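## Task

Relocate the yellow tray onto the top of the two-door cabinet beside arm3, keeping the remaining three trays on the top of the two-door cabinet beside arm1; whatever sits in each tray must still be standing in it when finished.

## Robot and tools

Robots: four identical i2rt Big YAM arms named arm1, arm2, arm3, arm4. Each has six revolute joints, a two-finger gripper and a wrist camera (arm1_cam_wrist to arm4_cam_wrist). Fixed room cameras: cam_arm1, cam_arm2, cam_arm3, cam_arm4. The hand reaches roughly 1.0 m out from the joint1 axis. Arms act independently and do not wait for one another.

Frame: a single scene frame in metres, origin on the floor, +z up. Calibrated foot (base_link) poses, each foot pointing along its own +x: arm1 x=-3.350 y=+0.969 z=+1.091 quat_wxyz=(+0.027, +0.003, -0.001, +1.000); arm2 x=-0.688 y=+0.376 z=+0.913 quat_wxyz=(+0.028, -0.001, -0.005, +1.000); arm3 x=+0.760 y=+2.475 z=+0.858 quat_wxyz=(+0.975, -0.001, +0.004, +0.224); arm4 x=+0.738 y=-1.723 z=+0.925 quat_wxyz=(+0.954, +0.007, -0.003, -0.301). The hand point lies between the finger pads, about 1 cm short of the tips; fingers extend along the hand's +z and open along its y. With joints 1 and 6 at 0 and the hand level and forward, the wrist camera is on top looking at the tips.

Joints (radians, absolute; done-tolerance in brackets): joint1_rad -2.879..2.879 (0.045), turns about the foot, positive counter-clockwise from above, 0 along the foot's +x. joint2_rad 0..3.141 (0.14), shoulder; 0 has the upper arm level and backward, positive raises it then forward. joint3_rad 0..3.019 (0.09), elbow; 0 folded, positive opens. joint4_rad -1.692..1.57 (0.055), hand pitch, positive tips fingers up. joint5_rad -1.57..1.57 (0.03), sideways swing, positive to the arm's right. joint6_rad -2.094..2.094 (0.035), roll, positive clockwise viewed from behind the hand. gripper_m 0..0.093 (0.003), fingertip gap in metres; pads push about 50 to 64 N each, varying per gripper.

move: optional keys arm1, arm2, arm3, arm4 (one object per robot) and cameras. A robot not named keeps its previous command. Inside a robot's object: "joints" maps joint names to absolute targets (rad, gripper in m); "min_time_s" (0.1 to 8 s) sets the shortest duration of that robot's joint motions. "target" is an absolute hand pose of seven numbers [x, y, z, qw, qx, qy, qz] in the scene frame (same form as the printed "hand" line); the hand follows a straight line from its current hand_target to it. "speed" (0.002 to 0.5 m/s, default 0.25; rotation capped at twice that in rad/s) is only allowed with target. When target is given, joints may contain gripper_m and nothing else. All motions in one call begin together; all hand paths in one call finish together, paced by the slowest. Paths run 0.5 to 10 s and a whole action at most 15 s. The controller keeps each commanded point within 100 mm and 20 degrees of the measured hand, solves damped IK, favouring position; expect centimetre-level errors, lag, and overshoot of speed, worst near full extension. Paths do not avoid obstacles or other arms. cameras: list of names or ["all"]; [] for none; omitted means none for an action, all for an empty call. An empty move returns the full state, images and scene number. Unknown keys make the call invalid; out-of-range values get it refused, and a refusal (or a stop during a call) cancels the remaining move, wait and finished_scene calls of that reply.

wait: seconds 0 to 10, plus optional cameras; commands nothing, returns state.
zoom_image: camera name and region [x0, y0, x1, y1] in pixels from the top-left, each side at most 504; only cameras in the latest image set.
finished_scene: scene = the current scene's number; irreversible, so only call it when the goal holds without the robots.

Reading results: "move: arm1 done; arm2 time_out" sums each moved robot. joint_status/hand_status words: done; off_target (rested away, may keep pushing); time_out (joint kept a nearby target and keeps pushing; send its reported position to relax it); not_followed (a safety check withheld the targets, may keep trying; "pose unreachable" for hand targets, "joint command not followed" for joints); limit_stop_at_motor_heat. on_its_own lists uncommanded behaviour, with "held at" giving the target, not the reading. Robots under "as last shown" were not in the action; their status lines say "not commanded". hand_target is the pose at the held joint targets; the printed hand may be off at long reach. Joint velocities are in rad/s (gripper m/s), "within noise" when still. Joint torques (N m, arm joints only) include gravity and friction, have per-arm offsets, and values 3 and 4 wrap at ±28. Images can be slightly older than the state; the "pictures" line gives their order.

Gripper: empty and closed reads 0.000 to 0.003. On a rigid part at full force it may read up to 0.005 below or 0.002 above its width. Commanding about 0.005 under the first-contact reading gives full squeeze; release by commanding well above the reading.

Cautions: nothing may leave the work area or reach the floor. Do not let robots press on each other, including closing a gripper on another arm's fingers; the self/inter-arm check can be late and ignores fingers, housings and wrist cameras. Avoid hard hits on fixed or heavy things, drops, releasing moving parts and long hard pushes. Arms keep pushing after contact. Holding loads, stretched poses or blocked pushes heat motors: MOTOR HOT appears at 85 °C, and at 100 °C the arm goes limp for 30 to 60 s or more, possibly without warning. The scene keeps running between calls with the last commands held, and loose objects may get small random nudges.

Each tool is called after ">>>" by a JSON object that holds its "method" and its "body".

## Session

>>> {"method": "move", "body": {"cameras": ["arm1_cam_wrist", "cam_arm1", "cam_arm2", "cam_arm3", "arm3_cam_wrist"]}}

>>> {"method": "zoom_image", "body": {"camera": "cam_arm1", "region": [440, 160, 680, 300]}}

>>> {"method": "zoom_image", "body": {"camera": "arm1_cam_wrist", "region": [180, 100, 500, 440]}}

Scene clock: 0.00 s.
Joint torques (N m): no reading
Heat: arm1: hottest joint2_rad 30 °C; arm2: hottest joint3_rad 30 °C; arm3: hottest joint1_rad 29 °C; arm4: hottest joint3_rad 35 °C.
Joint velocities: within noise
arm1.joint_positions: joint1_rad=+0.766 joint2_rad=+0.634 joint3_rad=+1.422 joint4_rad=-1.162 joint5_rad=-0.132 joint6_rad=-0.632 gripper_m=+0.09396
arm1.joint_status: not commanded
arm1.hand: x=-3.5247 y=+0.7837 z=+1.6824 quat_wxyz=(+0.075, +0.620, +0.543, -0.561) (m; scene frame)
arm1.hand_target: x=-3.5222 y=+0.7858 z=+1.6932 quat_wxyz=(+0.075, +0.615, +0.539, -0.571) (m; scene frame)
arm1.hand_status: not commanded
arm2.joint_positions: joint1_rad=-0.681 joint2_rad=+0.642 joint3_rad=+1.475 joint4_rad=-1.478 joint5_rad=+0.033 joint6_rad=-0.175 gripper_m=+0.09396
arm2.joint_status: not commanded
arm2.hand: x=-0.8437 y=+0.5195 z=+1.4598 quat_wxyz=(-0.214, +0.857, -0.253, -0.395) (m; scene frame)
arm2.hand_target: x=-0.8423 y=+0.5181 z=+1.4712 quat_wxyz=(-0.219, +0.851, -0.251, -0.406) (m; scene frame)
arm2.hand_status: not commanded
arm3.joint_positions: joint1_rad=-0.424 joint2_rad=+0.641 joint3_rad=+1.397 joint4_rad=-1.400 joint5_rad=+0.227 joint6_rad=+0.733 gripper_m=+0.09396
arm3.joint_status: not commanded
arm3.hand: x=+0.9971 y=+2.4438 z=+1.3841 quat_wxyz=(-0.448, -0.354, -0.818, -0.068) (m; scene frame)
arm3.hand_target: x=+0.9952 y=+2.4438 z=+1.3977 quat_wxyz=(-0.461, -0.353, -0.811, -0.074) (m; scene frame)
arm3.hand_status: not commanded
arm4.joint_positions: joint1_rad=-0.674 joint2_rad=+0.598 joint3_rad=+1.422 joint4_rad=-1.373 joint5_rad=+0.010 joint6_rad=+0.589 gripper_m=+0.09396
arm4.joint_status: not commanded
arm4.hand: x=+0.7921 y=-1.9387 z=+1.4740 quat_wxyz=(-0.457, -0.708, -0.513, +0.164) (m; scene frame)
arm4.hand_target: x=+0.7911 y=-1.9359 z=+1.4847 quat_wxyz=(-0.467, -0.703, -0.509, +0.168) (m; scene frame)
arm4.hand_status: not commanded
pictures: arm1_cam_wrist, arm3_cam_wrist, cam_arm1, cam_arm2, cam_arm3
Images, in order (width x height): arm1_cam_wrist 672x504, arm3_cam_wrist 672x504, cam_arm1 896x504, cam_arm2 896x504, cam_arm3 896x504.

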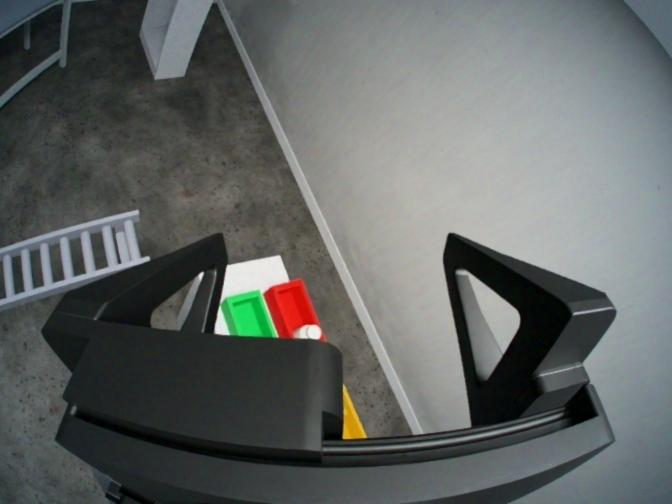

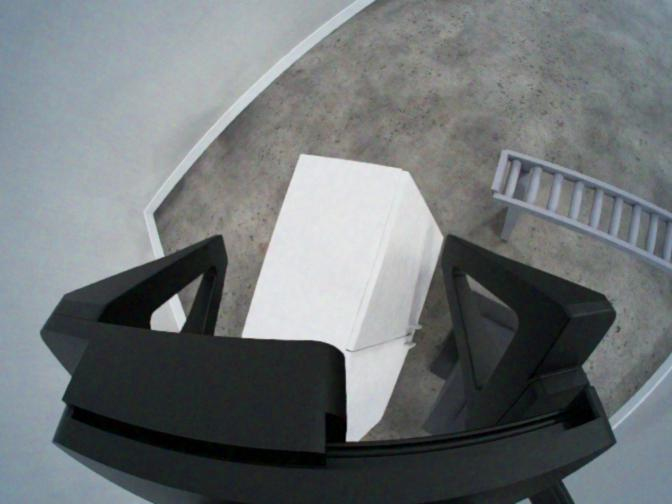

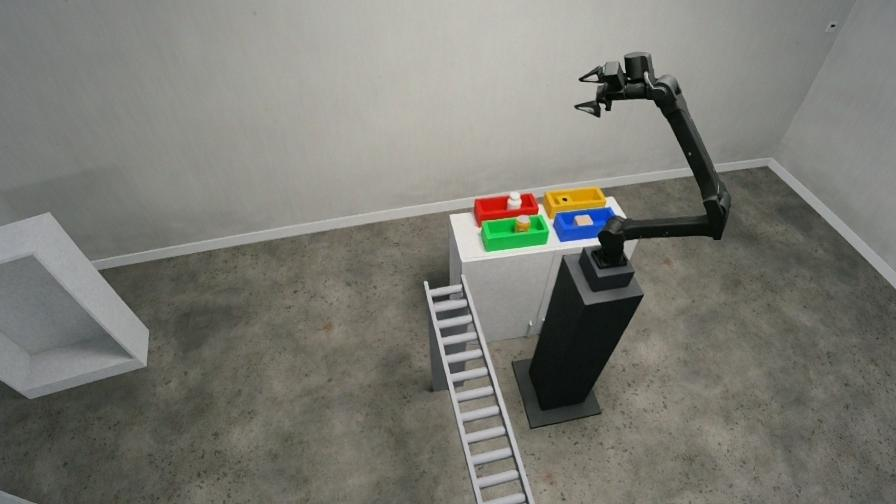

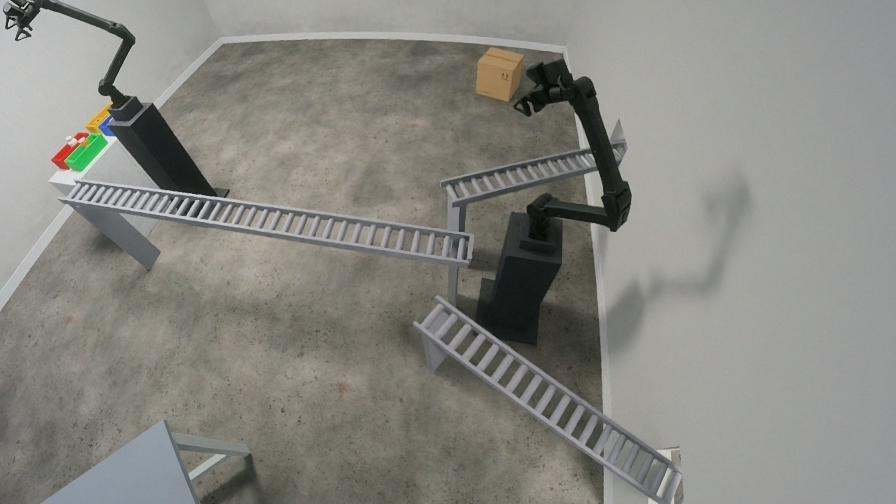

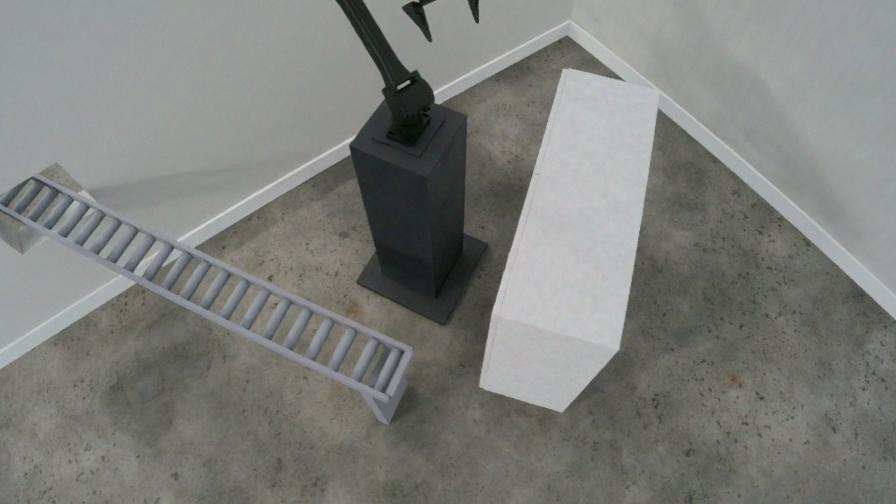

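Scaled by 2.100 from the camera's 896x504 image, which has a finer 1280x720 frame.

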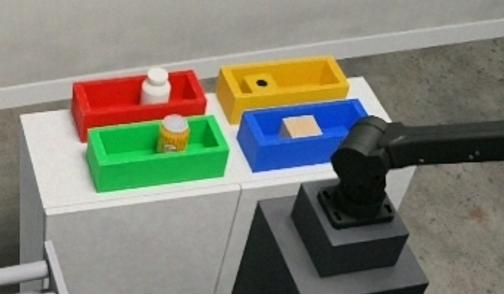

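Scaled by 1.482 from the camera's 672x504 image, which has a finer 960x720 frame.

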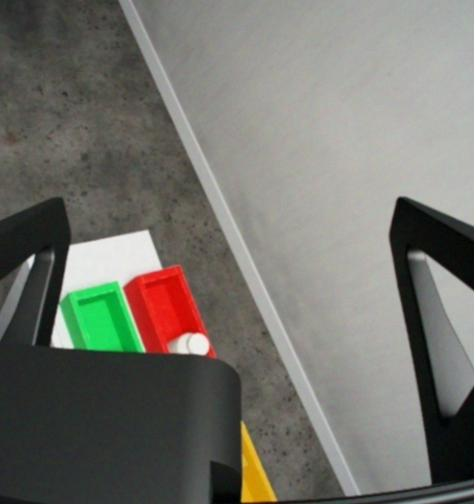

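>>> {"method": "move", "body": {"arm1": {"target": [-4.0, 1.12, 1.0, 0, 0.6561, -0.7547, 0], "speed": 0.3}, "arm2": {"joints": {"joint1_rad": 0.0, "joint2_rad": 1.5, "joint3_rad": 2.9, "joint4_rad": -1.2, "joint5_rad": 0, "joint6_rad": 0}, "min_time_s": 5}, "arm3": {"joints": {"joint1_rad": 0, "joint2_rad": 1.5, "joint3_rad": 2.9, "joint4_rad": -0.9, "joint5_rad": 0, "joint6_rad": 0}, "min_time_s": 5}, "arm4": {"joints": {"joint1_rad": 0, "joint2_rad": 1.5, "joint3_rad": 2.9, "joint4_rad": -0.3, "joint5_rad": 0, "joint6_rad": 0}, "min_time_s": 5}, "cameras": ["arm1_cam_wrist", "cam_arm1"]}}

>>> {"method": "zoom_image", "body": {"camera": "arm1_cam_wrist", "region": [180, 0, 520, 300]}}

Scene clock: 109.07 s.
Joint torques (N m): arm1=[-0.15 -12.34 7.8 1.09 -0.19 0.25] | arm2=[0.32 -3.9 5.56 2.56 0.01 0.21] | arm3=[2.32 -6.12 5.59 2.25 -0.19 -0.07] | arm4=[-0.32 -4.89 4.03 0.75 -0.08 -0.05]
Heat: arm1: hottest joint3_rad 33 °C; arm2: hottest joint3_rad 35 °C; arm3: hottest joint3_rad 34 °C; arm4: hottest joint3_rad 44 °C.
move: arm1 not_followed; arm2 done; arm3 done; arm4 done
Joint velocities: within noise
arm1.joint_positions: joint1_rad=-0.346 joint2_rad=+1.441 joint3_rad=+0.716 joint4_rad=+0.000 joint5_rad=-1.276 joint6_rad=-2.063 gripper_m=+0.09396
arm1.joint_status: not commanded
arm1.on_its_own: joint1_rad is held at -0.346, not at its first target +0.766; joint2_rad is held at +1.428, not at its first target +0.633; joint3_rad is held at +0.719, not at its first target +1.442; joint4_rad is held at -0.010, not at its first target -1.158; joint5_rad is held at -1.275, not at its first target -0.132; joint6_rad is held at -2.063, not at its first target -0.632
arm1.hand: x=-3.7995 y=+0.9788 z=+1.2730 quat_wxyz=(-0.133, +0.311, +0.706, -0.622) (m; scene frame)
arm1.hand_target: x=-3.7988 y=+0.9786 z=+1.2777 quat_wxyz=(-0.135, +0.310, +0.706, -0.622) (m; scene frame)
arm1.hand_status: not_followed (0.367 m and 141.6 deg from the pose sent, 0.897 m and 179.7 deg at the start; pose on its path clipped on 129 of 175 steps; a joint's target at an end of its range on 136 of 175 steps)
arm2.joint_positions: joint1_rad=-0.010 joint2_rad=+1.491 joint3_rad=+2.878 joint4_rad=-1.223 joint5_rad=+0.004 joint6_rad=-0.015 gripper_m=+0.09396
arm2.joint_status: all done
arm2.hand: x=-1.0626 y=+0.3929 z=+1.8423 quat_wxyz=(-0.035, +0.647, -0.014, -0.762) (m; scene frame)
arm2.hand_target: x=-1.0598 y=+0.3884 z=+1.8517 quat_wxyz=(-0.024, +0.633, -0.014, -0.774) (m; scene frame)
arm2.hand_status: not commanded
arm3.joint_positions: joint1_rad=-0.010 joint2_rad=+1.494 joint3_rad=+2.869 joint4_rad=-0.921 joint5_rad=+0.004 joint6_rad=+0.015 gripper_m=+0.09396
arm3.joint_status: all done
arm3.hand: x=+1.0916 y=+2.6302 z=+1.8523 quat_wxyz=(-0.824, +0.111, -0.521, -0.191) (m; scene frame)
arm3.hand_target: x=+1.0791 y=+2.6291 z=+1.8639 quat_wxyz=(-0.836, +0.115, -0.501, -0.192) (m; scene frame)
arm3.hand_status: not commanded
arm4.joint_positions: joint1_rad=-0.009 joint2_rad=+1.490 joint3_rad=+2.879 joint4_rad=-0.314 joint5_rad=+0.004 joint6_rad=+0.010 gripper_m=+0.09396
arm4.joint_status: all done
arm4.hand: x=+0.9275 y=-1.8798 z=+2.0324 quat_wxyz=(-0.925, -0.085, -0.230, +0.289) (m; scene frame)
arm4.hand_target: x=+0.9244 y=-1.8741 z=+2.0357 quat_wxyz=(-0.928, -0.077, -0.220, +0.291) (m; scene frame)
arm4.hand_status: not commanded
pictures: arm1_cam_wrist, cam_arm1
led back after a hold (arm1 arm): the arm was led back toward your command in small steps, so it may still be short of it.
pose unreachable (arm1 arm): on one or more control steps of this call this arm could not follow its commanded pose, so it was not sent that pose on those steps. On the call's last step it was still not sent that pose. It may still have moved: this result reports where it is.
cause: moving toward the commanded pose would bring two parts of the arm too close to each other (its wrist (the part past joint 4) and its wrist camera, 2 mm apart when it was first held).
Images, in order (width x height): arm1_cam_wrist 672x504, cam_arm1 896x504.

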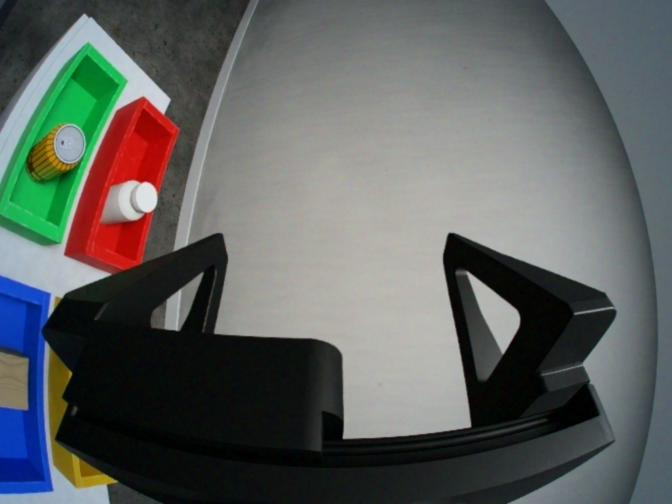

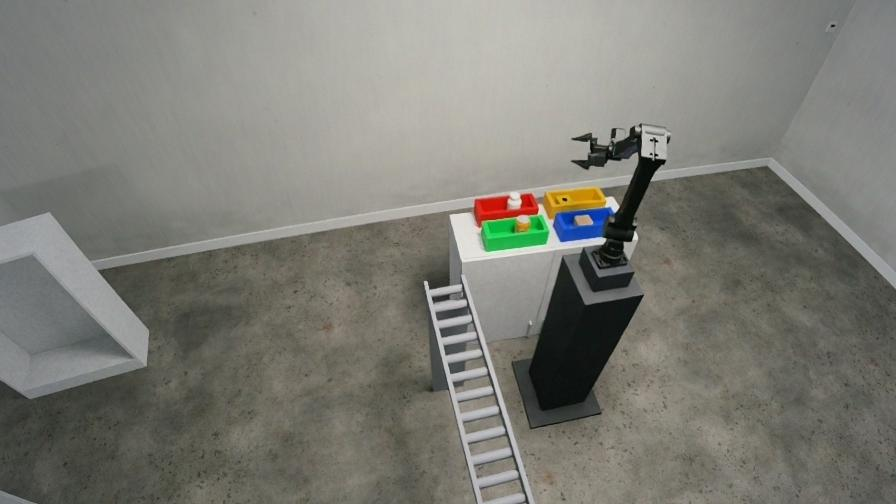

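Scaled by 1.482 from the camera's 672x504 image, which has a finer 960x720 frame.

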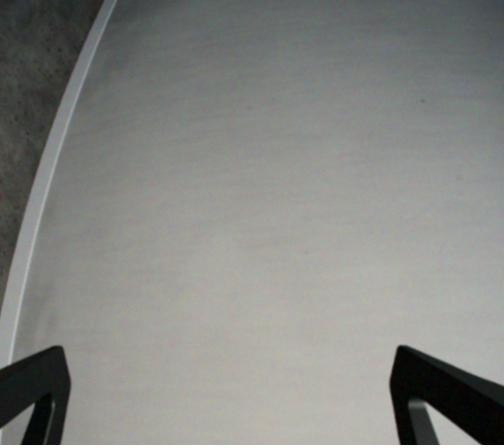

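>>> {"method": "move", "body": {"arm1": {"joints": {"joint1_rad": -0.18, "joint2_rad": 1.7, "joint3_rad": 1.8, "joint4_rad": -1.55, "joint5_rad": 0, "joint6_rad": 1.48}, "min_time_s": 3.5}, "cameras": ["arm1_cam_wrist"]}}

>>> {"method": "move", "body": {"arm1": {"target": [-4.0, 1.12, 1.0, 0, 0.6561, -0.7547, 0], "speed": 0.25}, "cameras": ["arm1_cam_wrist", "cam_arm1"]}}

>>> {"method": "zoom_image", "body": {"camera": "arm1_cam_wrist", "region": [180, 0, 520, 300]}}

Scene clock: 130.03 s.
Joint torques (N m): arm1=[0.79 -16.32 13.44 0.43 0.41 0.3] | arm2=[1.79 -5.25 5.42 2.47 -0.09 0.25] | arm3=[2.32 -6.07 5.53 2.25 -0.19 -0.08] | arm4=[-0.03 -4.6 3.99 0.69 -0.1 -0.06]
Heat: arm1: hottest joint3_rad 32 °C; arm2: hottest joint3_rad 34 °C; arm3: hottest joint3_rad 34 °C; arm4: hottest joint3_rad 41 °C.
move: arm1 done
Joint velocities: within noise
arm1.joint_positions: joint1_rad=-0.190 joint2_rad=+1.684 joint3_rad=+1.754 joint4_rad=-1.540 joint5_rad=-0.003 joint6_rad=+1.464 gripper_m=+0.09399
arm1.joint_status: all done
arm1.hand: x=-3.8701 y=+1.0982 z=+1.3736 quat_wxyz=(+0.031, +0.656, -0.753, -0.043) (m; scene frame)
arm1.hand_target: x=-3.8808 y=+1.0956 z=+1.3841 quat_wxyz=(+0.037, +0.654, -0.754, -0.052) (m; scene frame)
arm1.hand_status: not commanded
arm2, arm3, arm4: as last shown
pictures: arm1_cam_wrist
Images, in order (width x height): arm1_cam_wrist 672x504.

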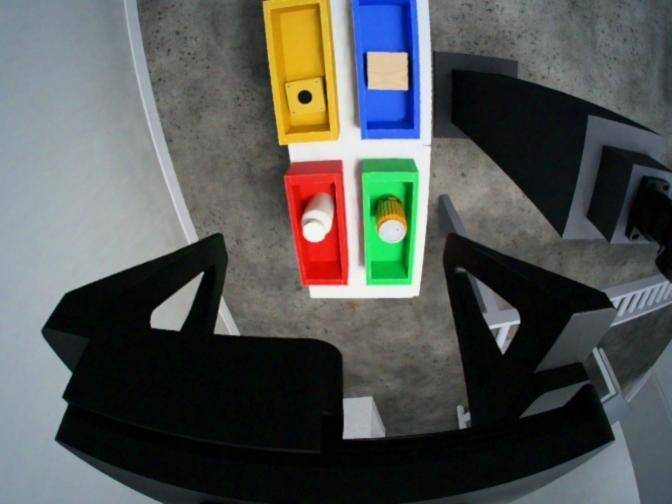

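Scene clock: 132.60 s.
Joint torques (N m): arm1=[0.67 -24.35 11 0.7 0.36 0.32] | arm2=[2.14 -4.84 5.52 2.7 -0.06 0.28] | arm3=[2.37 -6.07 5.59 2.21 -0.19 -0.07] | arm4=[-0.38 -4.95 4 0.76 -0.1 -0.05]
Heat: arm1: hottest joint3_rad 33 °C; arm2: hottest joint3_rad 34 °C; arm3: hottest joint3_rad 34 °C; arm4: hottest joint3_rad 41 °C.
move: arm1 off_target
Joint velocities: within noise
arm1.joint_positions: joint1_rad=-0.185 joint2_rad=+2.358 joint3_rad=+1.791 joint4_rad=-1.045 joint5_rad=-0.002 joint6_rad=+1.467 gripper_m=+0.09399
arm1.joint_status: not commanded
arm1.hand: x=-3.9819 y=+1.1224 z=+0.9924 quat_wxyz=(-0.009, +0.658, -0.753, +0.015) (m; scene frame)
arm1.hand_target: x=-3.9993 y=+1.1199 z=+1.0003 quat_wxyz=(+0.000, +0.656, -0.755, +0.000) (m; scene frame)
arm1.hand_status: off_target (0.020 m and 2.0 deg from the pose sent, 0.396 m and 6.1 deg at the start)
arm2, arm3, arm4: as last shown
pictures: arm1_cam_wrist, cam_arm1
Images, in order (width x height): arm1_cam_wrist 672x504, cam_arm1 896x504.

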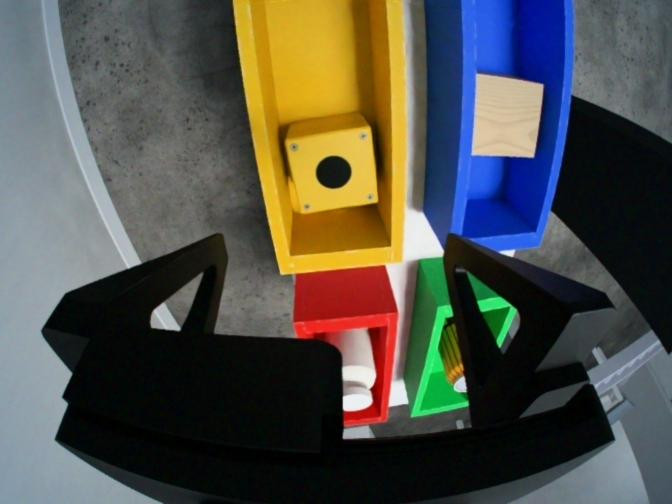

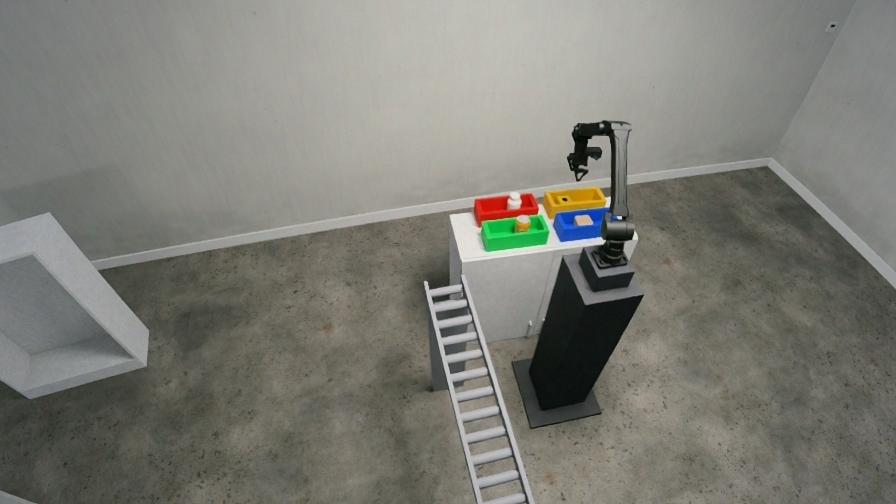

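Scaled by 1.482 from the camera's 672x504 image, which has a finer 960x720 frame.

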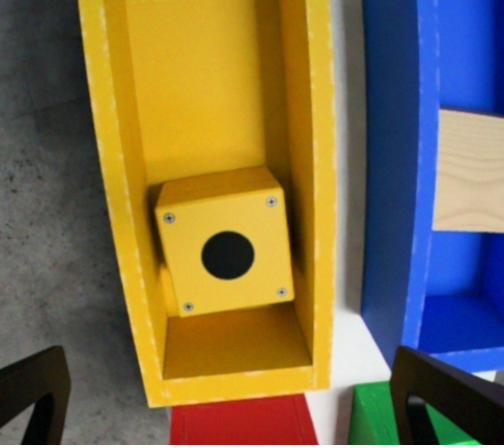

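>>> {"method": "move", "body": {"arm1": {"target": [-4.049, 1.154, 0.868, 0, 0.6756, -0.7373, 0], "speed": 0.15}, "cameras": ["arm1_cam_wrist"]}}

>>> {"method": "zoom_image", "body": {"camera": "arm1_cam_wrist", "region": [180, 0, 520, 300]}}

Scene clock: 191.87 s.
Joint torques (N m): arm1=[-0.91 -26.05 11.12 0.32 0.37 0.03] | arm2=[1.73 -4.13 5.44 2.61 -0.03 0.18] | arm3=[2.43 -6.12 5.59 2.25 -0.19 -0.07] | arm4=[-0.21 -5.01 3.86 0.76 -0.11 -0.05]
Heat: arm1: hottest joint2_rad 38 °C; arm2: hottest joint3_rad 32 °C; arm3: hottest joint3_rad 33 °C; arm4: hottest joint3_rad 38 °C.
move: arm1 off_target
Joint velocities: within noise
arm1.joint_positions: joint1_rad=-0.195 joint2_rad=+2.716 joint3_rad=+2.150 joint4_rad=-1.021 joint5_rad=-0.002 joint6_rad=+1.415 gripper_m=+0.09399
arm1.joint_status: not commanded
arm1.hand: x=-4.0421 y=+1.1444 z=+0.8681 quat_wxyz=(-0.002, +0.674, -0.739, +0.005) (m; scene frame)
arm1.hand_target: x=-4.0486 y=+1.1540 z=+0.8682 quat_wxyz=(+0.000, +0.676, -0.737, -0.001) (m; scene frame)
arm1.hand_status: off_target (0.012 m and 0.7 deg from the pose sent, 0.145 m and 3.3 deg at the start)
arm2, arm3, arm4: as last shown
pictures: arm1_cam_wrist
Images, in order (width x height): arm1_cam_wrist 672x504.

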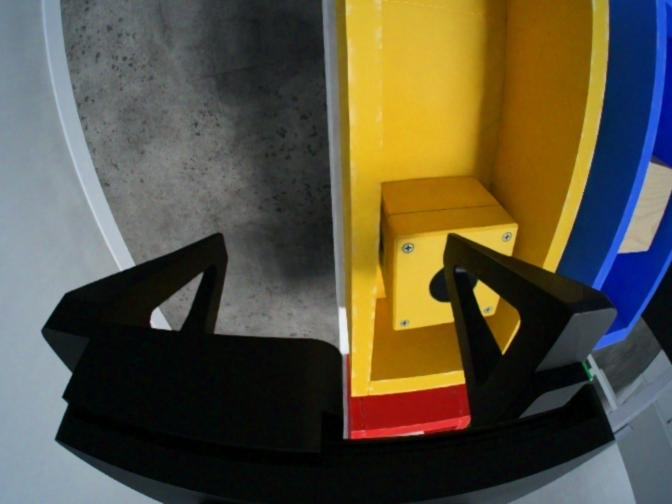

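Scaled by 1.482 from the camera's 672x504 image, which has a finer 960x720 frame.

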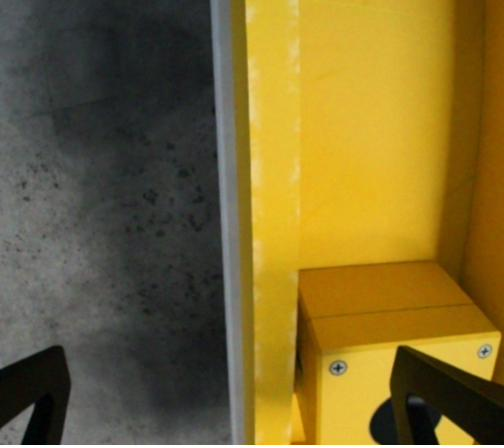

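>>> {"method": "move", "body": {"arm1": {"target": [-4.034, 1.157, 0.803, 0, 0.6921, -0.7218, 0], "speed": 0.12, "joints": {"gripper_m": 0.06}}, "cameras": ["arm1_cam_wrist"]}}

>>> {"method": "zoom_image", "body": {"camera": "arm1_cam_wrist", "region": [220, 100, 480, 350]}}

Scene clock: 230.23 s.
Joint torques (N m): arm1=[-0.32 -25.82 10.19 0.98 0.3 0.07] | arm2=[1.67 -4.01 5.49 2.56 0.02 0.15] | arm3=[2.37 -6.07 5.59 2.22 -0.19 -0.08] | arm4=[-0.03 -4.95 4.07 0.76 -0.09 -0.06]
Heat: arm1: hottest joint2_rad 38 °C; arm2: hottest joint3_rad 32 °C; arm3: hottest joint3_rad 32 °C; arm4: hottest joint3_rad 37 °C.
move: arm1 off_target
Joint velocities: within noise
arm1.joint_positions: joint1_rad=-0.212 joint2_rad=+2.809 joint3_rad=+2.150 joint4_rad=-0.945 joint5_rad=+0.000 joint6_rad=+1.359 gripper_m=+0.06012
arm1.joint_status: all done
arm1.hand: x=-4.0224 y=+1.1524 z=+0.8040 quat_wxyz=(-0.007, +0.688, -0.726, +0.011) (m; scene frame)
arm1.hand_target: x=-4.0336 y=+1.1569 z=+0.8034 quat_wxyz=(+0.000, +0.692, -0.722, +0.000) (m; scene frame)
arm1.hand_status: off_target (0.013 m and 1.7 deg from the pose sent, 0.067 m and 3.0 deg at the start)
arm2, arm3, arm4: as last shown
pictures: arm1_cam_wrist
Images, in order (width x height): arm1_cam_wrist 672x504.

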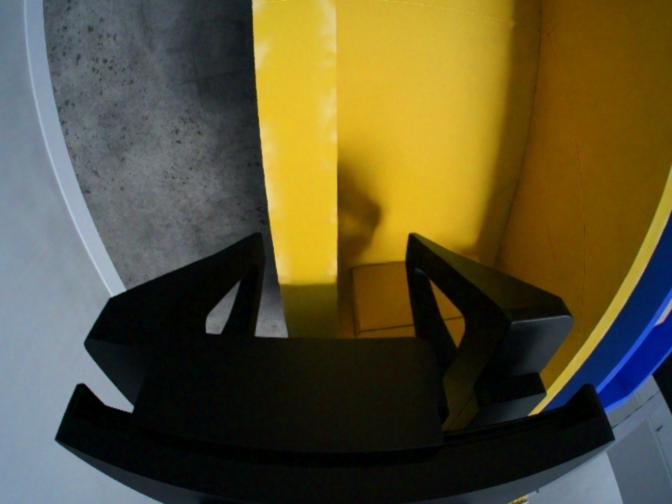

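Scaled by 1.938 from the camera's 672x504 image, which has a finer 960x720 frame.

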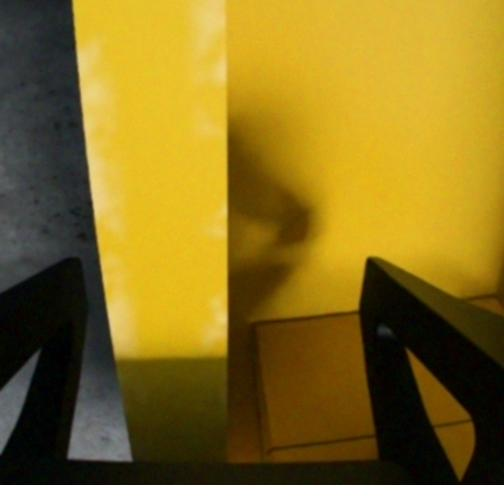

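>>> {"method": "move", "body": {"arm1": {"target": [-4.0445, 1.157, 0.804, 0, 0.6921, -0.7218, 0], "speed": 0.05}, "cameras": []}}

>>> {"method": "move", "body": {"arm1": {"joints": {"gripper_m": 0.024}}, "cameras": ["arm1_cam_wrist"]}}

>>> {"method": "zoom_image", "body": {"camera": "arm1_cam_wrist", "region": [220, 100, 480, 350]}}

Scene clock: 253.50 s.
Joint torques (N m): arm1=[-0.09 -26.05 10.91 0.28 0.3 0.08] | arm2=[1.49 -5.42 5.6 2.61 -0.06 0.21] | arm3=[2.43 -6.01 5.57 2.22 -0.19 -0.07] | arm4=[-0.21 -4.84 4.01 0.73 -0.09 -0.04]
Heat: arm1: hottest joint2_rad 40 °C; arm2: hottest joint3_rad 32 °C; arm3: hottest joint3_rad 32 °C; arm4: hottest joint3_rad 37 °C.
move: arm1 done
Joint velocities: within noise
arm1.joint_positions: joint1_rad=-0.212 joint2_rad=+2.833 joint3_rad=+2.214 joint4_rad=-0.965 joint5_rad=+0.000 joint6_rad=+1.358 gripper_m=+0.06012
arm1.joint_status: not commanded
arm1.hand: x=-4.0370 y=+1.1563 z=+0.8066 quat_wxyz=(-0.002, +0.688, -0.726, +0.003) (m; scene frame)
arm1.hand_target: x=-4.0442 y=+1.1569 z=+0.8041 quat_wxyz=(+0.000, +0.692, -0.722, +0.000) (m; scene frame)
arm1.hand_status: done (0.008 m and 0.8 deg from the pose sent, 0.023 m and 1.7 deg at the start)
arm2, arm3, arm4: as last shown
pictures: none
No camera images: "cameras" was empty.

Scene clock: 254.27 s.
Joint torques (N m): arm1=[0.03 -25.7 10.82 0.53 0.29 0.08] | arm2=[1.44 -4.48 5.34 2.65 -0.02 0.25] | arm3=[2.37 -6.07 5.61 2.21 -0.18 -0.08] | arm4=[-0.32 -4.84 4.07 0.73 -0.08 -0.06]
Heat: arm1: hottest joint2_rad 40 °C; arm2: hottest joint3_rad 32 °C; arm3: hottest joint3_rad 32 °C; arm4: hottest joint3_rad 37 °C.
move: arm1 done
Joint velocities: within noise
arm1.joint_positions: joint1_rad=-0.212 joint2_rad=+2.833 joint3_rad=+2.214 joint4_rad=-0.971 joint5_rad=+0.000 joint6_rad=+1.358 gripper_m=+0.02415
arm1.joint_status: all done
arm1.hand: x=-4.0359 y=+1.1561 z=+0.8068 quat_wxyz=(-0.003, +0.688, -0.726, +0.005) (m; scene frame)
arm1.hand_target: x=-4.0442 y=+1.1569 z=+0.8041 quat_wxyz=(+0.000, +0.692, -0.722, +0.000) (m; scene frame)
arm1.hand_status: not commanded
arm2, arm3, arm4: as last shown
pictures: arm1_cam_wrist
Images, in order (width x height): arm1_cam_wrist 672x504.

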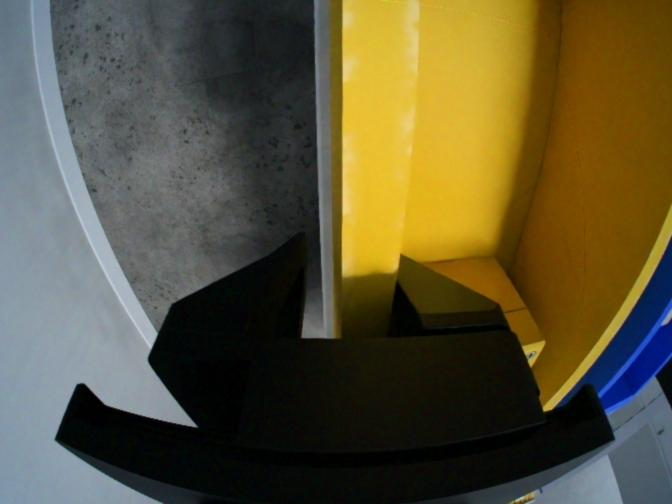

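Scaled by 1.938 from the camera's 672x504 image, which has a finer 960x720 frame.

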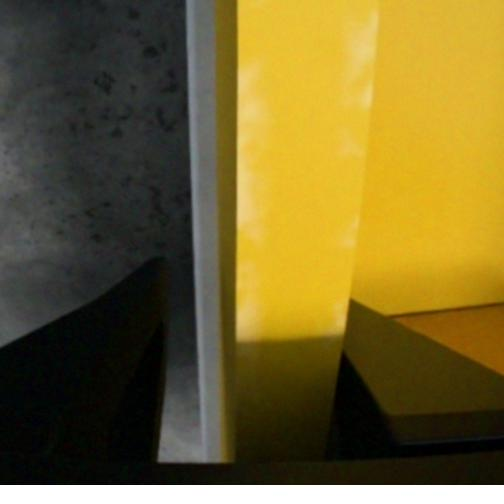

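>>> {"method": "move", "body": {"arm1": {"target": [-4.0375, 1.157, 0.804, 0, 0.6921, -0.7218, 0], "speed": 0.05, "joints": {"gripper_m": 0.04}}, "cameras": ["arm1_cam_wrist"]}}

>>> {"method": "zoom_image", "body": {"camera": "arm1_cam_wrist", "region": [220, 100, 480, 350]}}

Scene clock: 282.27 s.
Joint torques (N m): arm1=[-0.15 -27.28 6.82 1.1 0.3 0.06] | arm2=[1.55 -5.54 5.59 2.67 0.01 0.2] | arm3=[2.26 -6.12 5.59 2.21 -0.18 -0.08] | arm4=[-0.15 -4.72 4.01 0.77 -0.1 -0.05]
Heat: arm1: hottest joint2_rad 39 °C; arm2: hottest joint3_rad 32 °C; arm3: hottest joint3_rad 32 °C; arm4: hottest joint3_rad 37 °C.
move: arm1 done
Joint velocities: within noise
arm1.joint_positions: joint1_rad=-0.212 joint2_rad=+2.833 joint3_rad=+2.214 joint4_rad=-0.963 joint5_rad=+0.000 joint6_rad=+1.358 gripper_m=+0.03988
arm1.joint_status: all done
arm1.hand: x=-4.0378 y=+1.1566 z=+0.8068 quat_wxyz=(-0.001, +0.688, -0.726, +0.002) (m; scene frame)
arm1.hand_target: x=-4.0374 y=+1.1570 z=+0.8040 quat_wxyz=(+0.000, +0.692, -0.722, +0.000) (m; scene frame)
arm1.hand_status: done (0.003 m and 0.7 deg from the pose sent, 0.003 m and 1.0 deg at the start)
arm2, arm3, arm4: as last shown
pictures: arm1_cam_wrist
Images, in order (width x height): arm1_cam_wrist 672x504.

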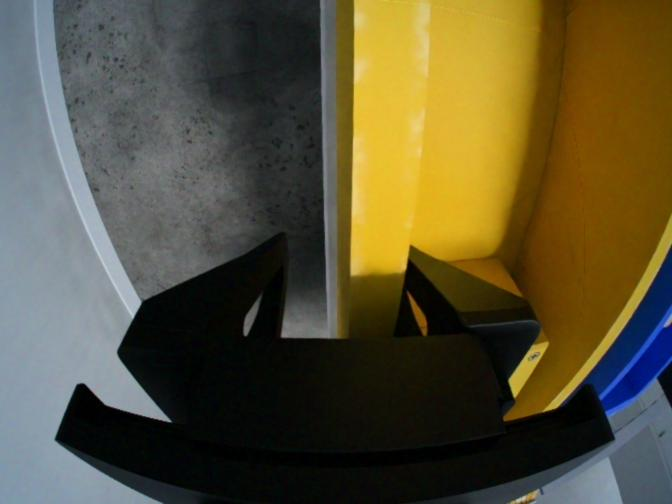

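Scaled by 1.938 from the camera's 672x504 image, which has a finer 960x720 frame.

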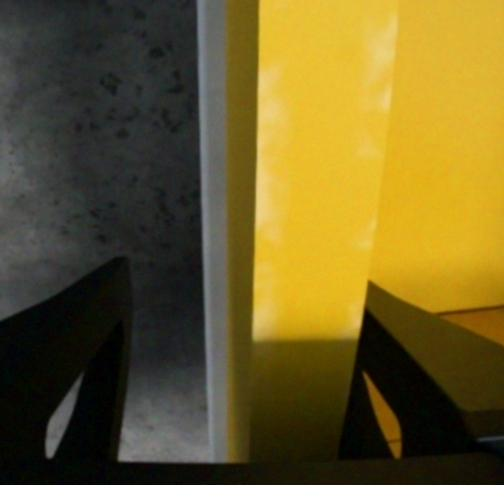

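>>> {"method": "move", "body": {"arm1": {"target": [-4.028, 1.157, 0.804, 0, 0.6921, -0.7218, 0], "speed": 0.05}, "cameras": ["arm1_cam_wrist"]}}

>>> {"method": "zoom_image", "body": {"camera": "arm1_cam_wrist", "region": [220, 100, 480, 350]}}

Scene clock: 297.57 s.
Joint torques (N m): arm1=[-0.32 -28.34 6.54 0.9 0.31 0.03] | arm2=[2.49 -4.31 5.27 2.77 0.01 0.18] | arm3=[2.37 -6.18 5.55 2.22 -0.19 -0.09] | arm4=[-0.03 -4.84 4.1 0.75 -0.1 -0.06]
Heat: arm1: hottest joint2_rad 39 °C; arm2: hottest joint3_rad 32 °C; arm3: hottest joint3_rad 32 °C; arm4: hottest joint3_rad 37 °C.
move: arm1 off_target
Joint velocities: within noise
arm1.joint_positions: joint1_rad=-0.213 joint2_rad=+2.824 joint3_rad=+2.154 joint4_rad=-0.927 joint5_rad=+0.000 joint6_rad=+1.357 gripper_m=+0.03988
arm1.joint_status: not commanded
arm1.hand: x=-4.0222 y=+1.1529 z=+0.7945 quat_wxyz=(-0.005, +0.688, -0.725, +0.008) (m; scene frame)
arm1.hand_target: x=-4.0279 y=+1.1571 z=+0.8040 quat_wxyz=(+0.000, +0.692, -0.722, +0.000) (m; scene frame)
arm1.hand_status: off_target (0.012 m and 1.3 deg from the pose sent, 0.010 m and 0.7 deg at the start)
arm2.joint_positions: joint1_rad=-0.010 joint2_rad=+1.491 joint3_rad=+2.878 joint4_rad=-1.223 joint5_rad=+0.004 joint6_rad=-0.015 gripper_m=+0.09396
arm2.joint_status: not commanded
arm2.hand: x=-1.0626 y=+0.3929 z=+1.8423 quat_wxyz=(-0.035, +0.647, -0.014, -0.762) (m; scene frame)
arm2.hand_target: x=-1.0598 y=+0.3884 z=+1.8517 quat_wxyz=(-0.024, +0.633, -0.014, -0.774) (m; scene frame)
arm2.hand_status: not commanded
arm3.joint_positions: joint1_rad=-0.010 joint2_rad=+1.494 joint3_rad=+2.869 joint4_rad=-0.921 joint5_rad=+0.004 joint6_rad=+0.015 gripper_m=+0.09396
arm3.joint_status: not commanded
arm3.hand: x=+1.0916 y=+2.6302 z=+1.8523 quat_wxyz=(-0.824, +0.111, -0.521, -0.191) (m; scene frame)
arm3.hand_target: x=+1.0791 y=+2.6291 z=+1.8639 quat_wxyz=(-0.836, +0.115, -0.501, -0.192) (m; scene frame)
arm3.hand_status: not commanded
arm4.joint_positions: joint1_rad=-0.009 joint2_rad=+1.490 joint3_rad=+2.879 joint4_rad=-0.314 joint5_rad=+0.004 joint6_rad=+0.010 gripper_m=+0.09396
arm4.joint_status: not commanded
arm4.hand: x=+0.9275 y=-1.8798 z=+2.0324 quat_wxyz=(-0.925, -0.085, -0.230, +0.289) (m; scene frame)
arm4.hand_target: x=+0.9244 y=-1.8741 z=+2.0357 quat_wxyz=(-0.928, -0.077, -0.220, +0.291) (m; scene frame)
arm4.hand_status: not commanded
pictures: arm1_cam_wrist
Images, in order (width x height): arm1_cam_wrist 672x504.

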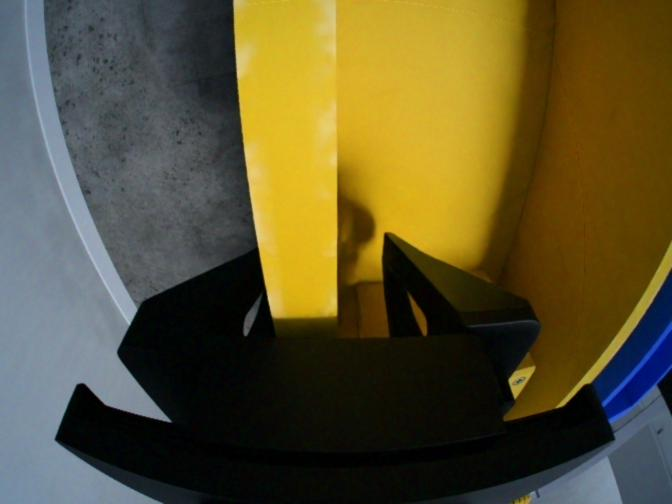

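Scaled by 1.938 from the camera's 672x504 image, which has a finer 960x720 frame.

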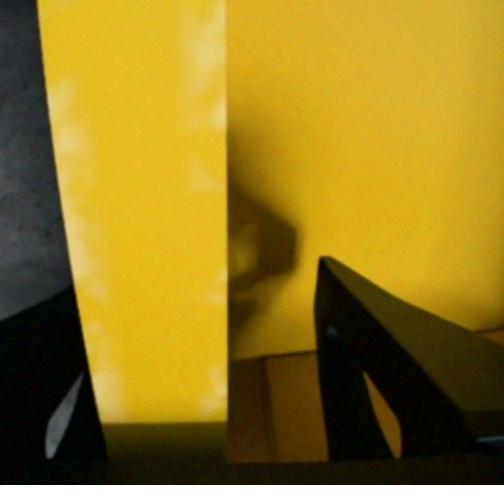

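>>> {"method": "move", "body": {"arm1": {"joints": {"gripper_m": 0.02}}, "cameras": []}}

>>> {"method": "move", "body": {"arm1": {"joints": {"gripper_m": 0.003}}, "cameras": ["arm1_cam_wrist"]}}

Scene clock: 318.07 s.
Joint torques (N m): arm1=[-0.38 -28.28 6.67 0.79 0.29 0.06] | arm2=[2.73 -4.72 5.42 2.55 -0.02 0.17] | arm3=[2.26 -6.12 5.61 2.22 -0.18 -0.08] | arm4=[-0.03 -4.95 3.99 0.72 -0.1 -0.07]
Heat: arm1: hottest joint2_rad 40 °C; arm2: hottest joint3_rad 32 °C; arm3: hottest joint3_rad 32 °C; arm4: hottest joint3_rad 37 °C.
move: arm1 done
Joint velocities: within noise
arm1.joint_positions: joint1_rad=-0.213 joint2_rad=+2.824 joint3_rad=+2.152 joint4_rad=-0.922 joint5_rad=+0.000 joint6_rad=+1.356 gripper_m=+0.02019
arm1.joint_status: all done
arm1.hand: x=-4.0224 y=+1.1529 z=+0.7939 quat_wxyz=(-0.005, +0.689, -0.725, +0.007) (m; scene frame)
arm1.hand_target: x=-4.0279 y=+1.1571 z=+0.8039 quat_wxyz=(+0.000, +0.692, -0.722, +0.000) (m; scene frame)
arm1.hand_status: not commanded
arm2, arm3, arm4: as last shown
pictures: none
No camera images: "cameras" was empty.

Scene clock: 318.60 s.
Joint torques (N m): arm1=[-0.44 -28.51 6.75 0.69 0.32 0.06] | arm2=[1.55 -4.84 5.38 2.59 -0.07 0.15] | arm3=[2.43 -6.12 5.59 2.24 -0.19 -0.08] | arm4=[-0.44 -4.89 3.97 0.76 -0.1 -0.07]
Heat: arm1: hottest joint2_rad 40 °C; arm2: hottest joint3_rad 32 °C; arm3: hottest joint3_rad 32 °C; arm4: hottest joint3_rad 37 °C.
move: arm1 off_target
Joint velocities: within noise
arm1.joint_positions: joint1_rad=-0.213 joint2_rad=+2.824 joint3_rad=+2.152 joint4_rad=-0.920 joint5_rad=+0.000 joint6_rad=+1.355 gripper_m=+0.01102
arm1.joint_status: gripper_m off_target (ended at +0.01106, target +0.00300)
arm1.hand: x=-4.0230 y=+1.1530 z=+0.7942 quat_wxyz=(-0.004, +0.689, -0.725, +0.006) (m; scene frame)
arm1.hand_target: x=-4.0280 y=+1.1572 z=+0.8040 quat_wxyz=(+0.000, +0.692, -0.722, +0.000) (m; scene frame)
arm1.hand_status: not commanded
arm2, arm3, arm4: as last shown
pictures: arm1_cam_wrist
Images, in order (width x height): arm1_cam_wrist 672x504.

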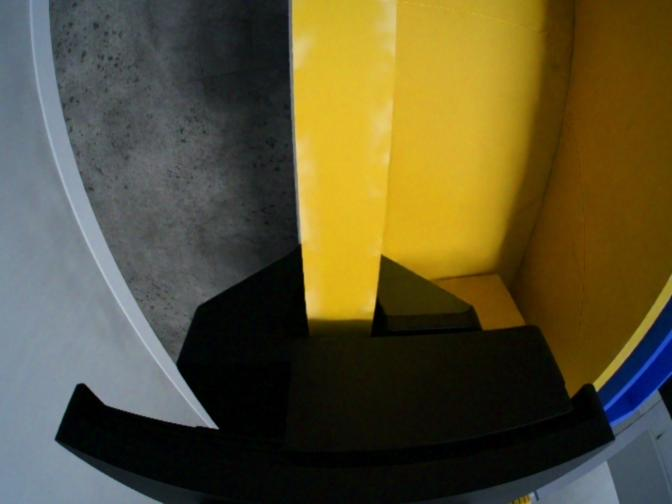

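>>> {"method": "move", "body": {"arm1": {"target": [-4.036, 1.157, 0.9, 0, 0.6921, -0.7218, 0], "speed": 0.08}, "cameras": ["arm1_cam_wrist", "cam_arm1"]}}

>>> {"method": "zoom_image", "body": {"camera": "cam_arm1", "region": [440, 120, 680, 280]}}

Scene clock: 335.20 s.
Joint torques (N m): arm1=[-0.26 -30.92 8.18 -0.14 0.28 0.08] | arm2=[1.85 -4.07 5.23 2.54 -0.06 0.19] | arm3=[2.32 -6.12 5.6 2.24 -0.19 -0.07] | arm4=[-0.32 -4.6 4.01 0.69 -0.1 -0.03]
Heat: arm1: hottest joint2_rad 41 °C; arm2: hottest joint3_rad 32 °C; arm3: hottest joint3_rad 32 °C; arm4: hottest joint3_rad 37 °C.
move: arm1 off_target
Joint velocities: within noise
arm1.joint_positions: joint1_rad=-0.213 joint2_rad=+2.696 joint3_rad=+2.077 joint4_rad=-1.004 joint5_rad=+0.001 joint6_rad=+1.355 gripper_m=+0.01102
arm1.joint_status: not commanded
arm1.hand: x=-4.0173 y=+1.1517 z=+0.8587 quat_wxyz=(-0.012, +0.689, -0.725, +0.019) (m; scene frame)
arm1.hand_target: x=-4.0355 y=+1.1570 z=+0.8993 quat_wxyz=(+0.000, +0.692, -0.722, +0.000) (m; scene frame)
arm1.hand_status: off_target (0.046 m and 2.7 deg from the pose sent, 0.107 m and 1.0 deg at the start)
arm2, arm3, arm4: as last shown
pictures: arm1_cam_wrist, cam_arm1
Images, in order (width x height): arm1_cam_wrist 672x504, cam_arm1 896x504.

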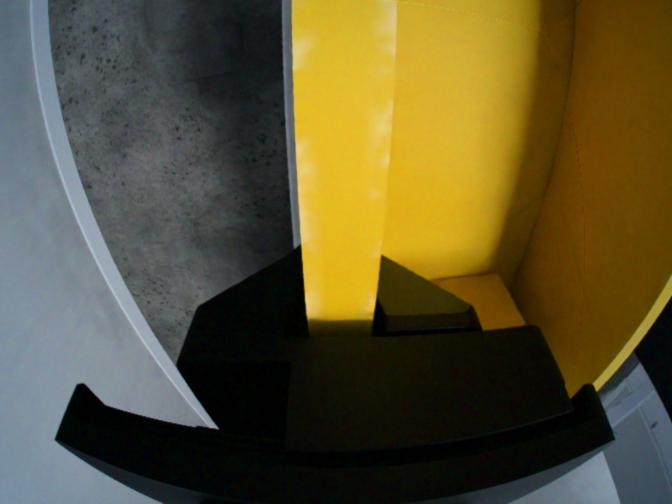

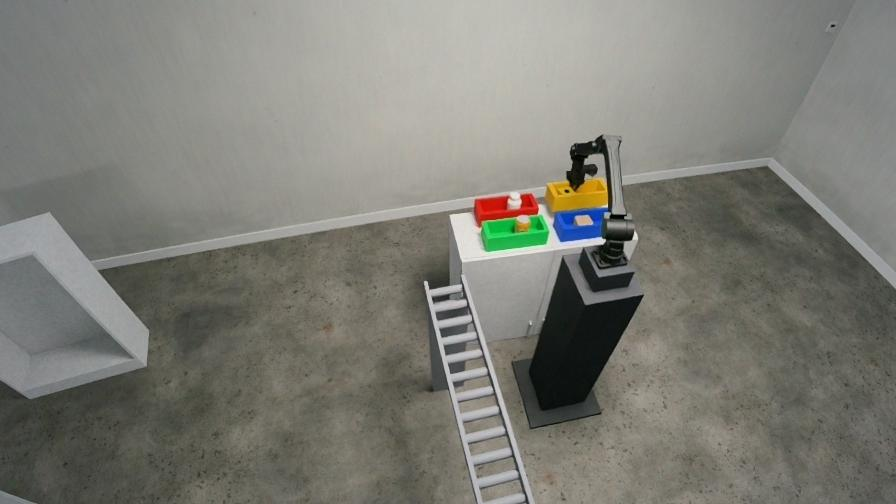

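Scaled by 2.100 from the camera's 896x504 image, which has a finer 1280x720 frame.

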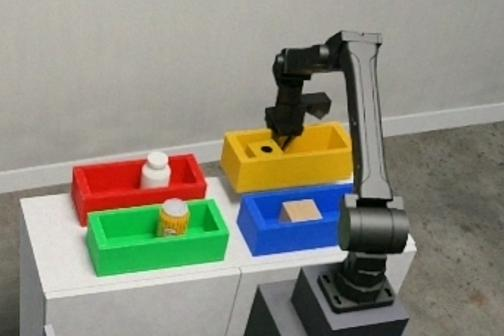

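>>> {"method": "move", "body": {"arm1": {"target": [-4.02, 1.155, 1.15, 0, 0.6921, -0.7218, 0], "speed": 0.15}, "cameras": []}}

>>> {"method": "move", "body": {"arm1": {"joints": {"joint1_rad": 1.7, "joint5_rad": 0.071, "joint6_rad": 1.617}, "min_time_s": 7}, "cameras": ["arm1_cam_wrist", "cam_arm1"]}}

Scene clock: 353.13 s.
Joint torques (N m): arm1=[-0.32 -29.39 14.05 -0.31 0.31 0.07] | arm2=[0.79 -4.6 5.34 2.67 0 0.23] | arm3=[2.32 -6.12 5.59 2.24 -0.18 -0.08] | arm4=[-0.15 -4.95 4.01 0.8 -0.11 -0.06]
Heat: arm1: hottest joint2_rad 45 °C; arm2: hottest joint3_rad 32 °C; arm3: hottest joint3_rad 32 °C; arm4: hottest joint3_rad 37 °C.
move: arm1 off_target
Joint velocities: within noise
arm1.joint_positions: joint1_rad=-0.213 joint2_rad=+2.328 joint3_rad=+2.025 joint4_rad=-1.364 joint5_rad=+0.001 joint6_rad=+1.355 gripper_m=+0.01102
arm1.joint_status: not commanded
arm1.hand: x=-3.9977 y=+1.1463 z=+1.0939 quat_wxyz=(-0.024, +0.688, -0.724, +0.038) (m; scene frame)
arm1.hand_target: x=-4.0170 y=+1.1543 z=+1.1499 quat_wxyz=(+0.000, +0.692, -0.722, -0.001) (m; scene frame)
arm1.hand_status: off_target (0.061 m and 5.2 deg from the pose sent, 0.291 m and 2.7 deg at the start)
arm2, arm3, arm4: as last shown
pictures: none
No camera images: "cameras" was empty.

Scene clock: 360.73 s.
Joint torques (N m): arm1=[-1.14 -29.27 14.04 -0.39 0.33 0.26] | arm2=[1.96 -4.42 5.46 2.66 -0.04 0.21] | arm3=[2.32 -6.18 5.59 2.24 -0.19 -0.07] | arm4=[-0.38 -4.78 4 0.8 -0.09 -0.05]
Heat: arm1: hottest joint2_rad 44 °C; arm2: hottest joint3_rad 32 °C; arm3: hottest joint3_rad 32 °C; arm4: hottest joint3_rad 37 °C.
move: arm1 done
Joint velocities: within noise
arm1.joint_positions: joint1_rad=+1.708 joint2_rad=+2.328 joint3_rad=+2.025 joint4_rad=-1.364 joint5_rad=+0.072 joint6_rad=+1.607 gripper_m=+0.01102
arm1.joint_status: all done
arm1.hand: x=-3.3063 y=+0.2979 z=+1.0887 quat_wxyz=(-0.047, +0.998, +0.025, -0.042) (m; scene frame)
arm1.hand_target: x=-3.3097 y=+0.2765 z=+1.1446 quat_wxyz=(-0.001, +0.999, +0.015, -0.039) (m; scene frame)
arm1.hand_status: not commanded
arm2, arm3, arm4: as last shown
pictures: arm1_cam_wrist, cam_arm1
Images, in order (width x height): arm1_cam_wrist 672x504, cam_arm1 896x504.

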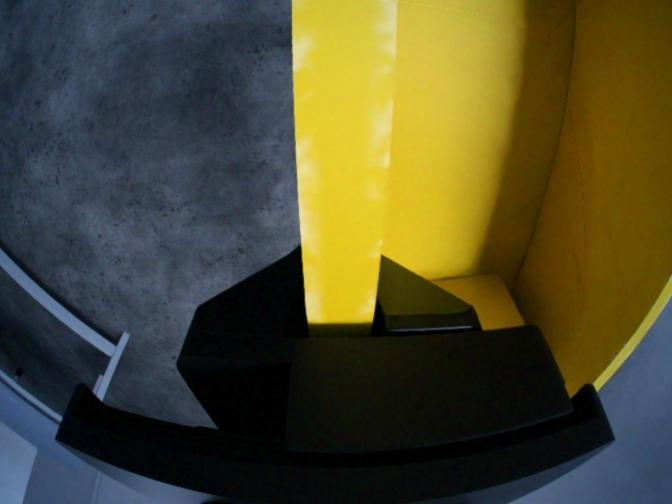

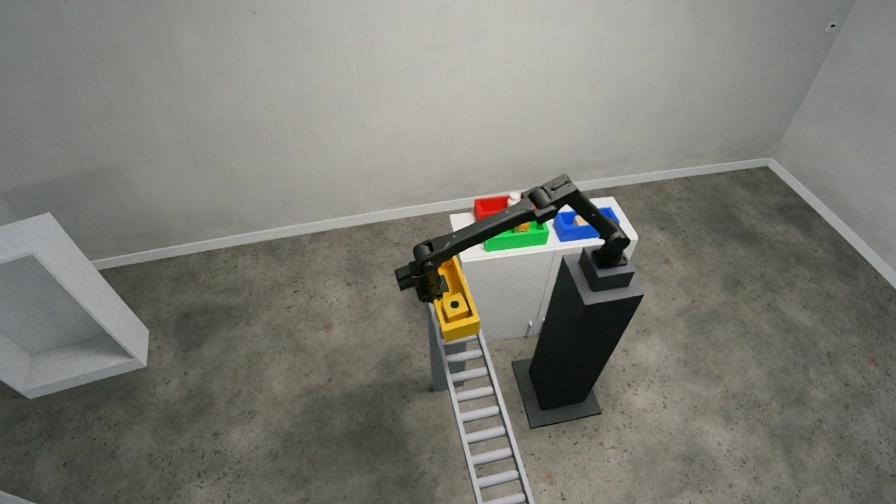

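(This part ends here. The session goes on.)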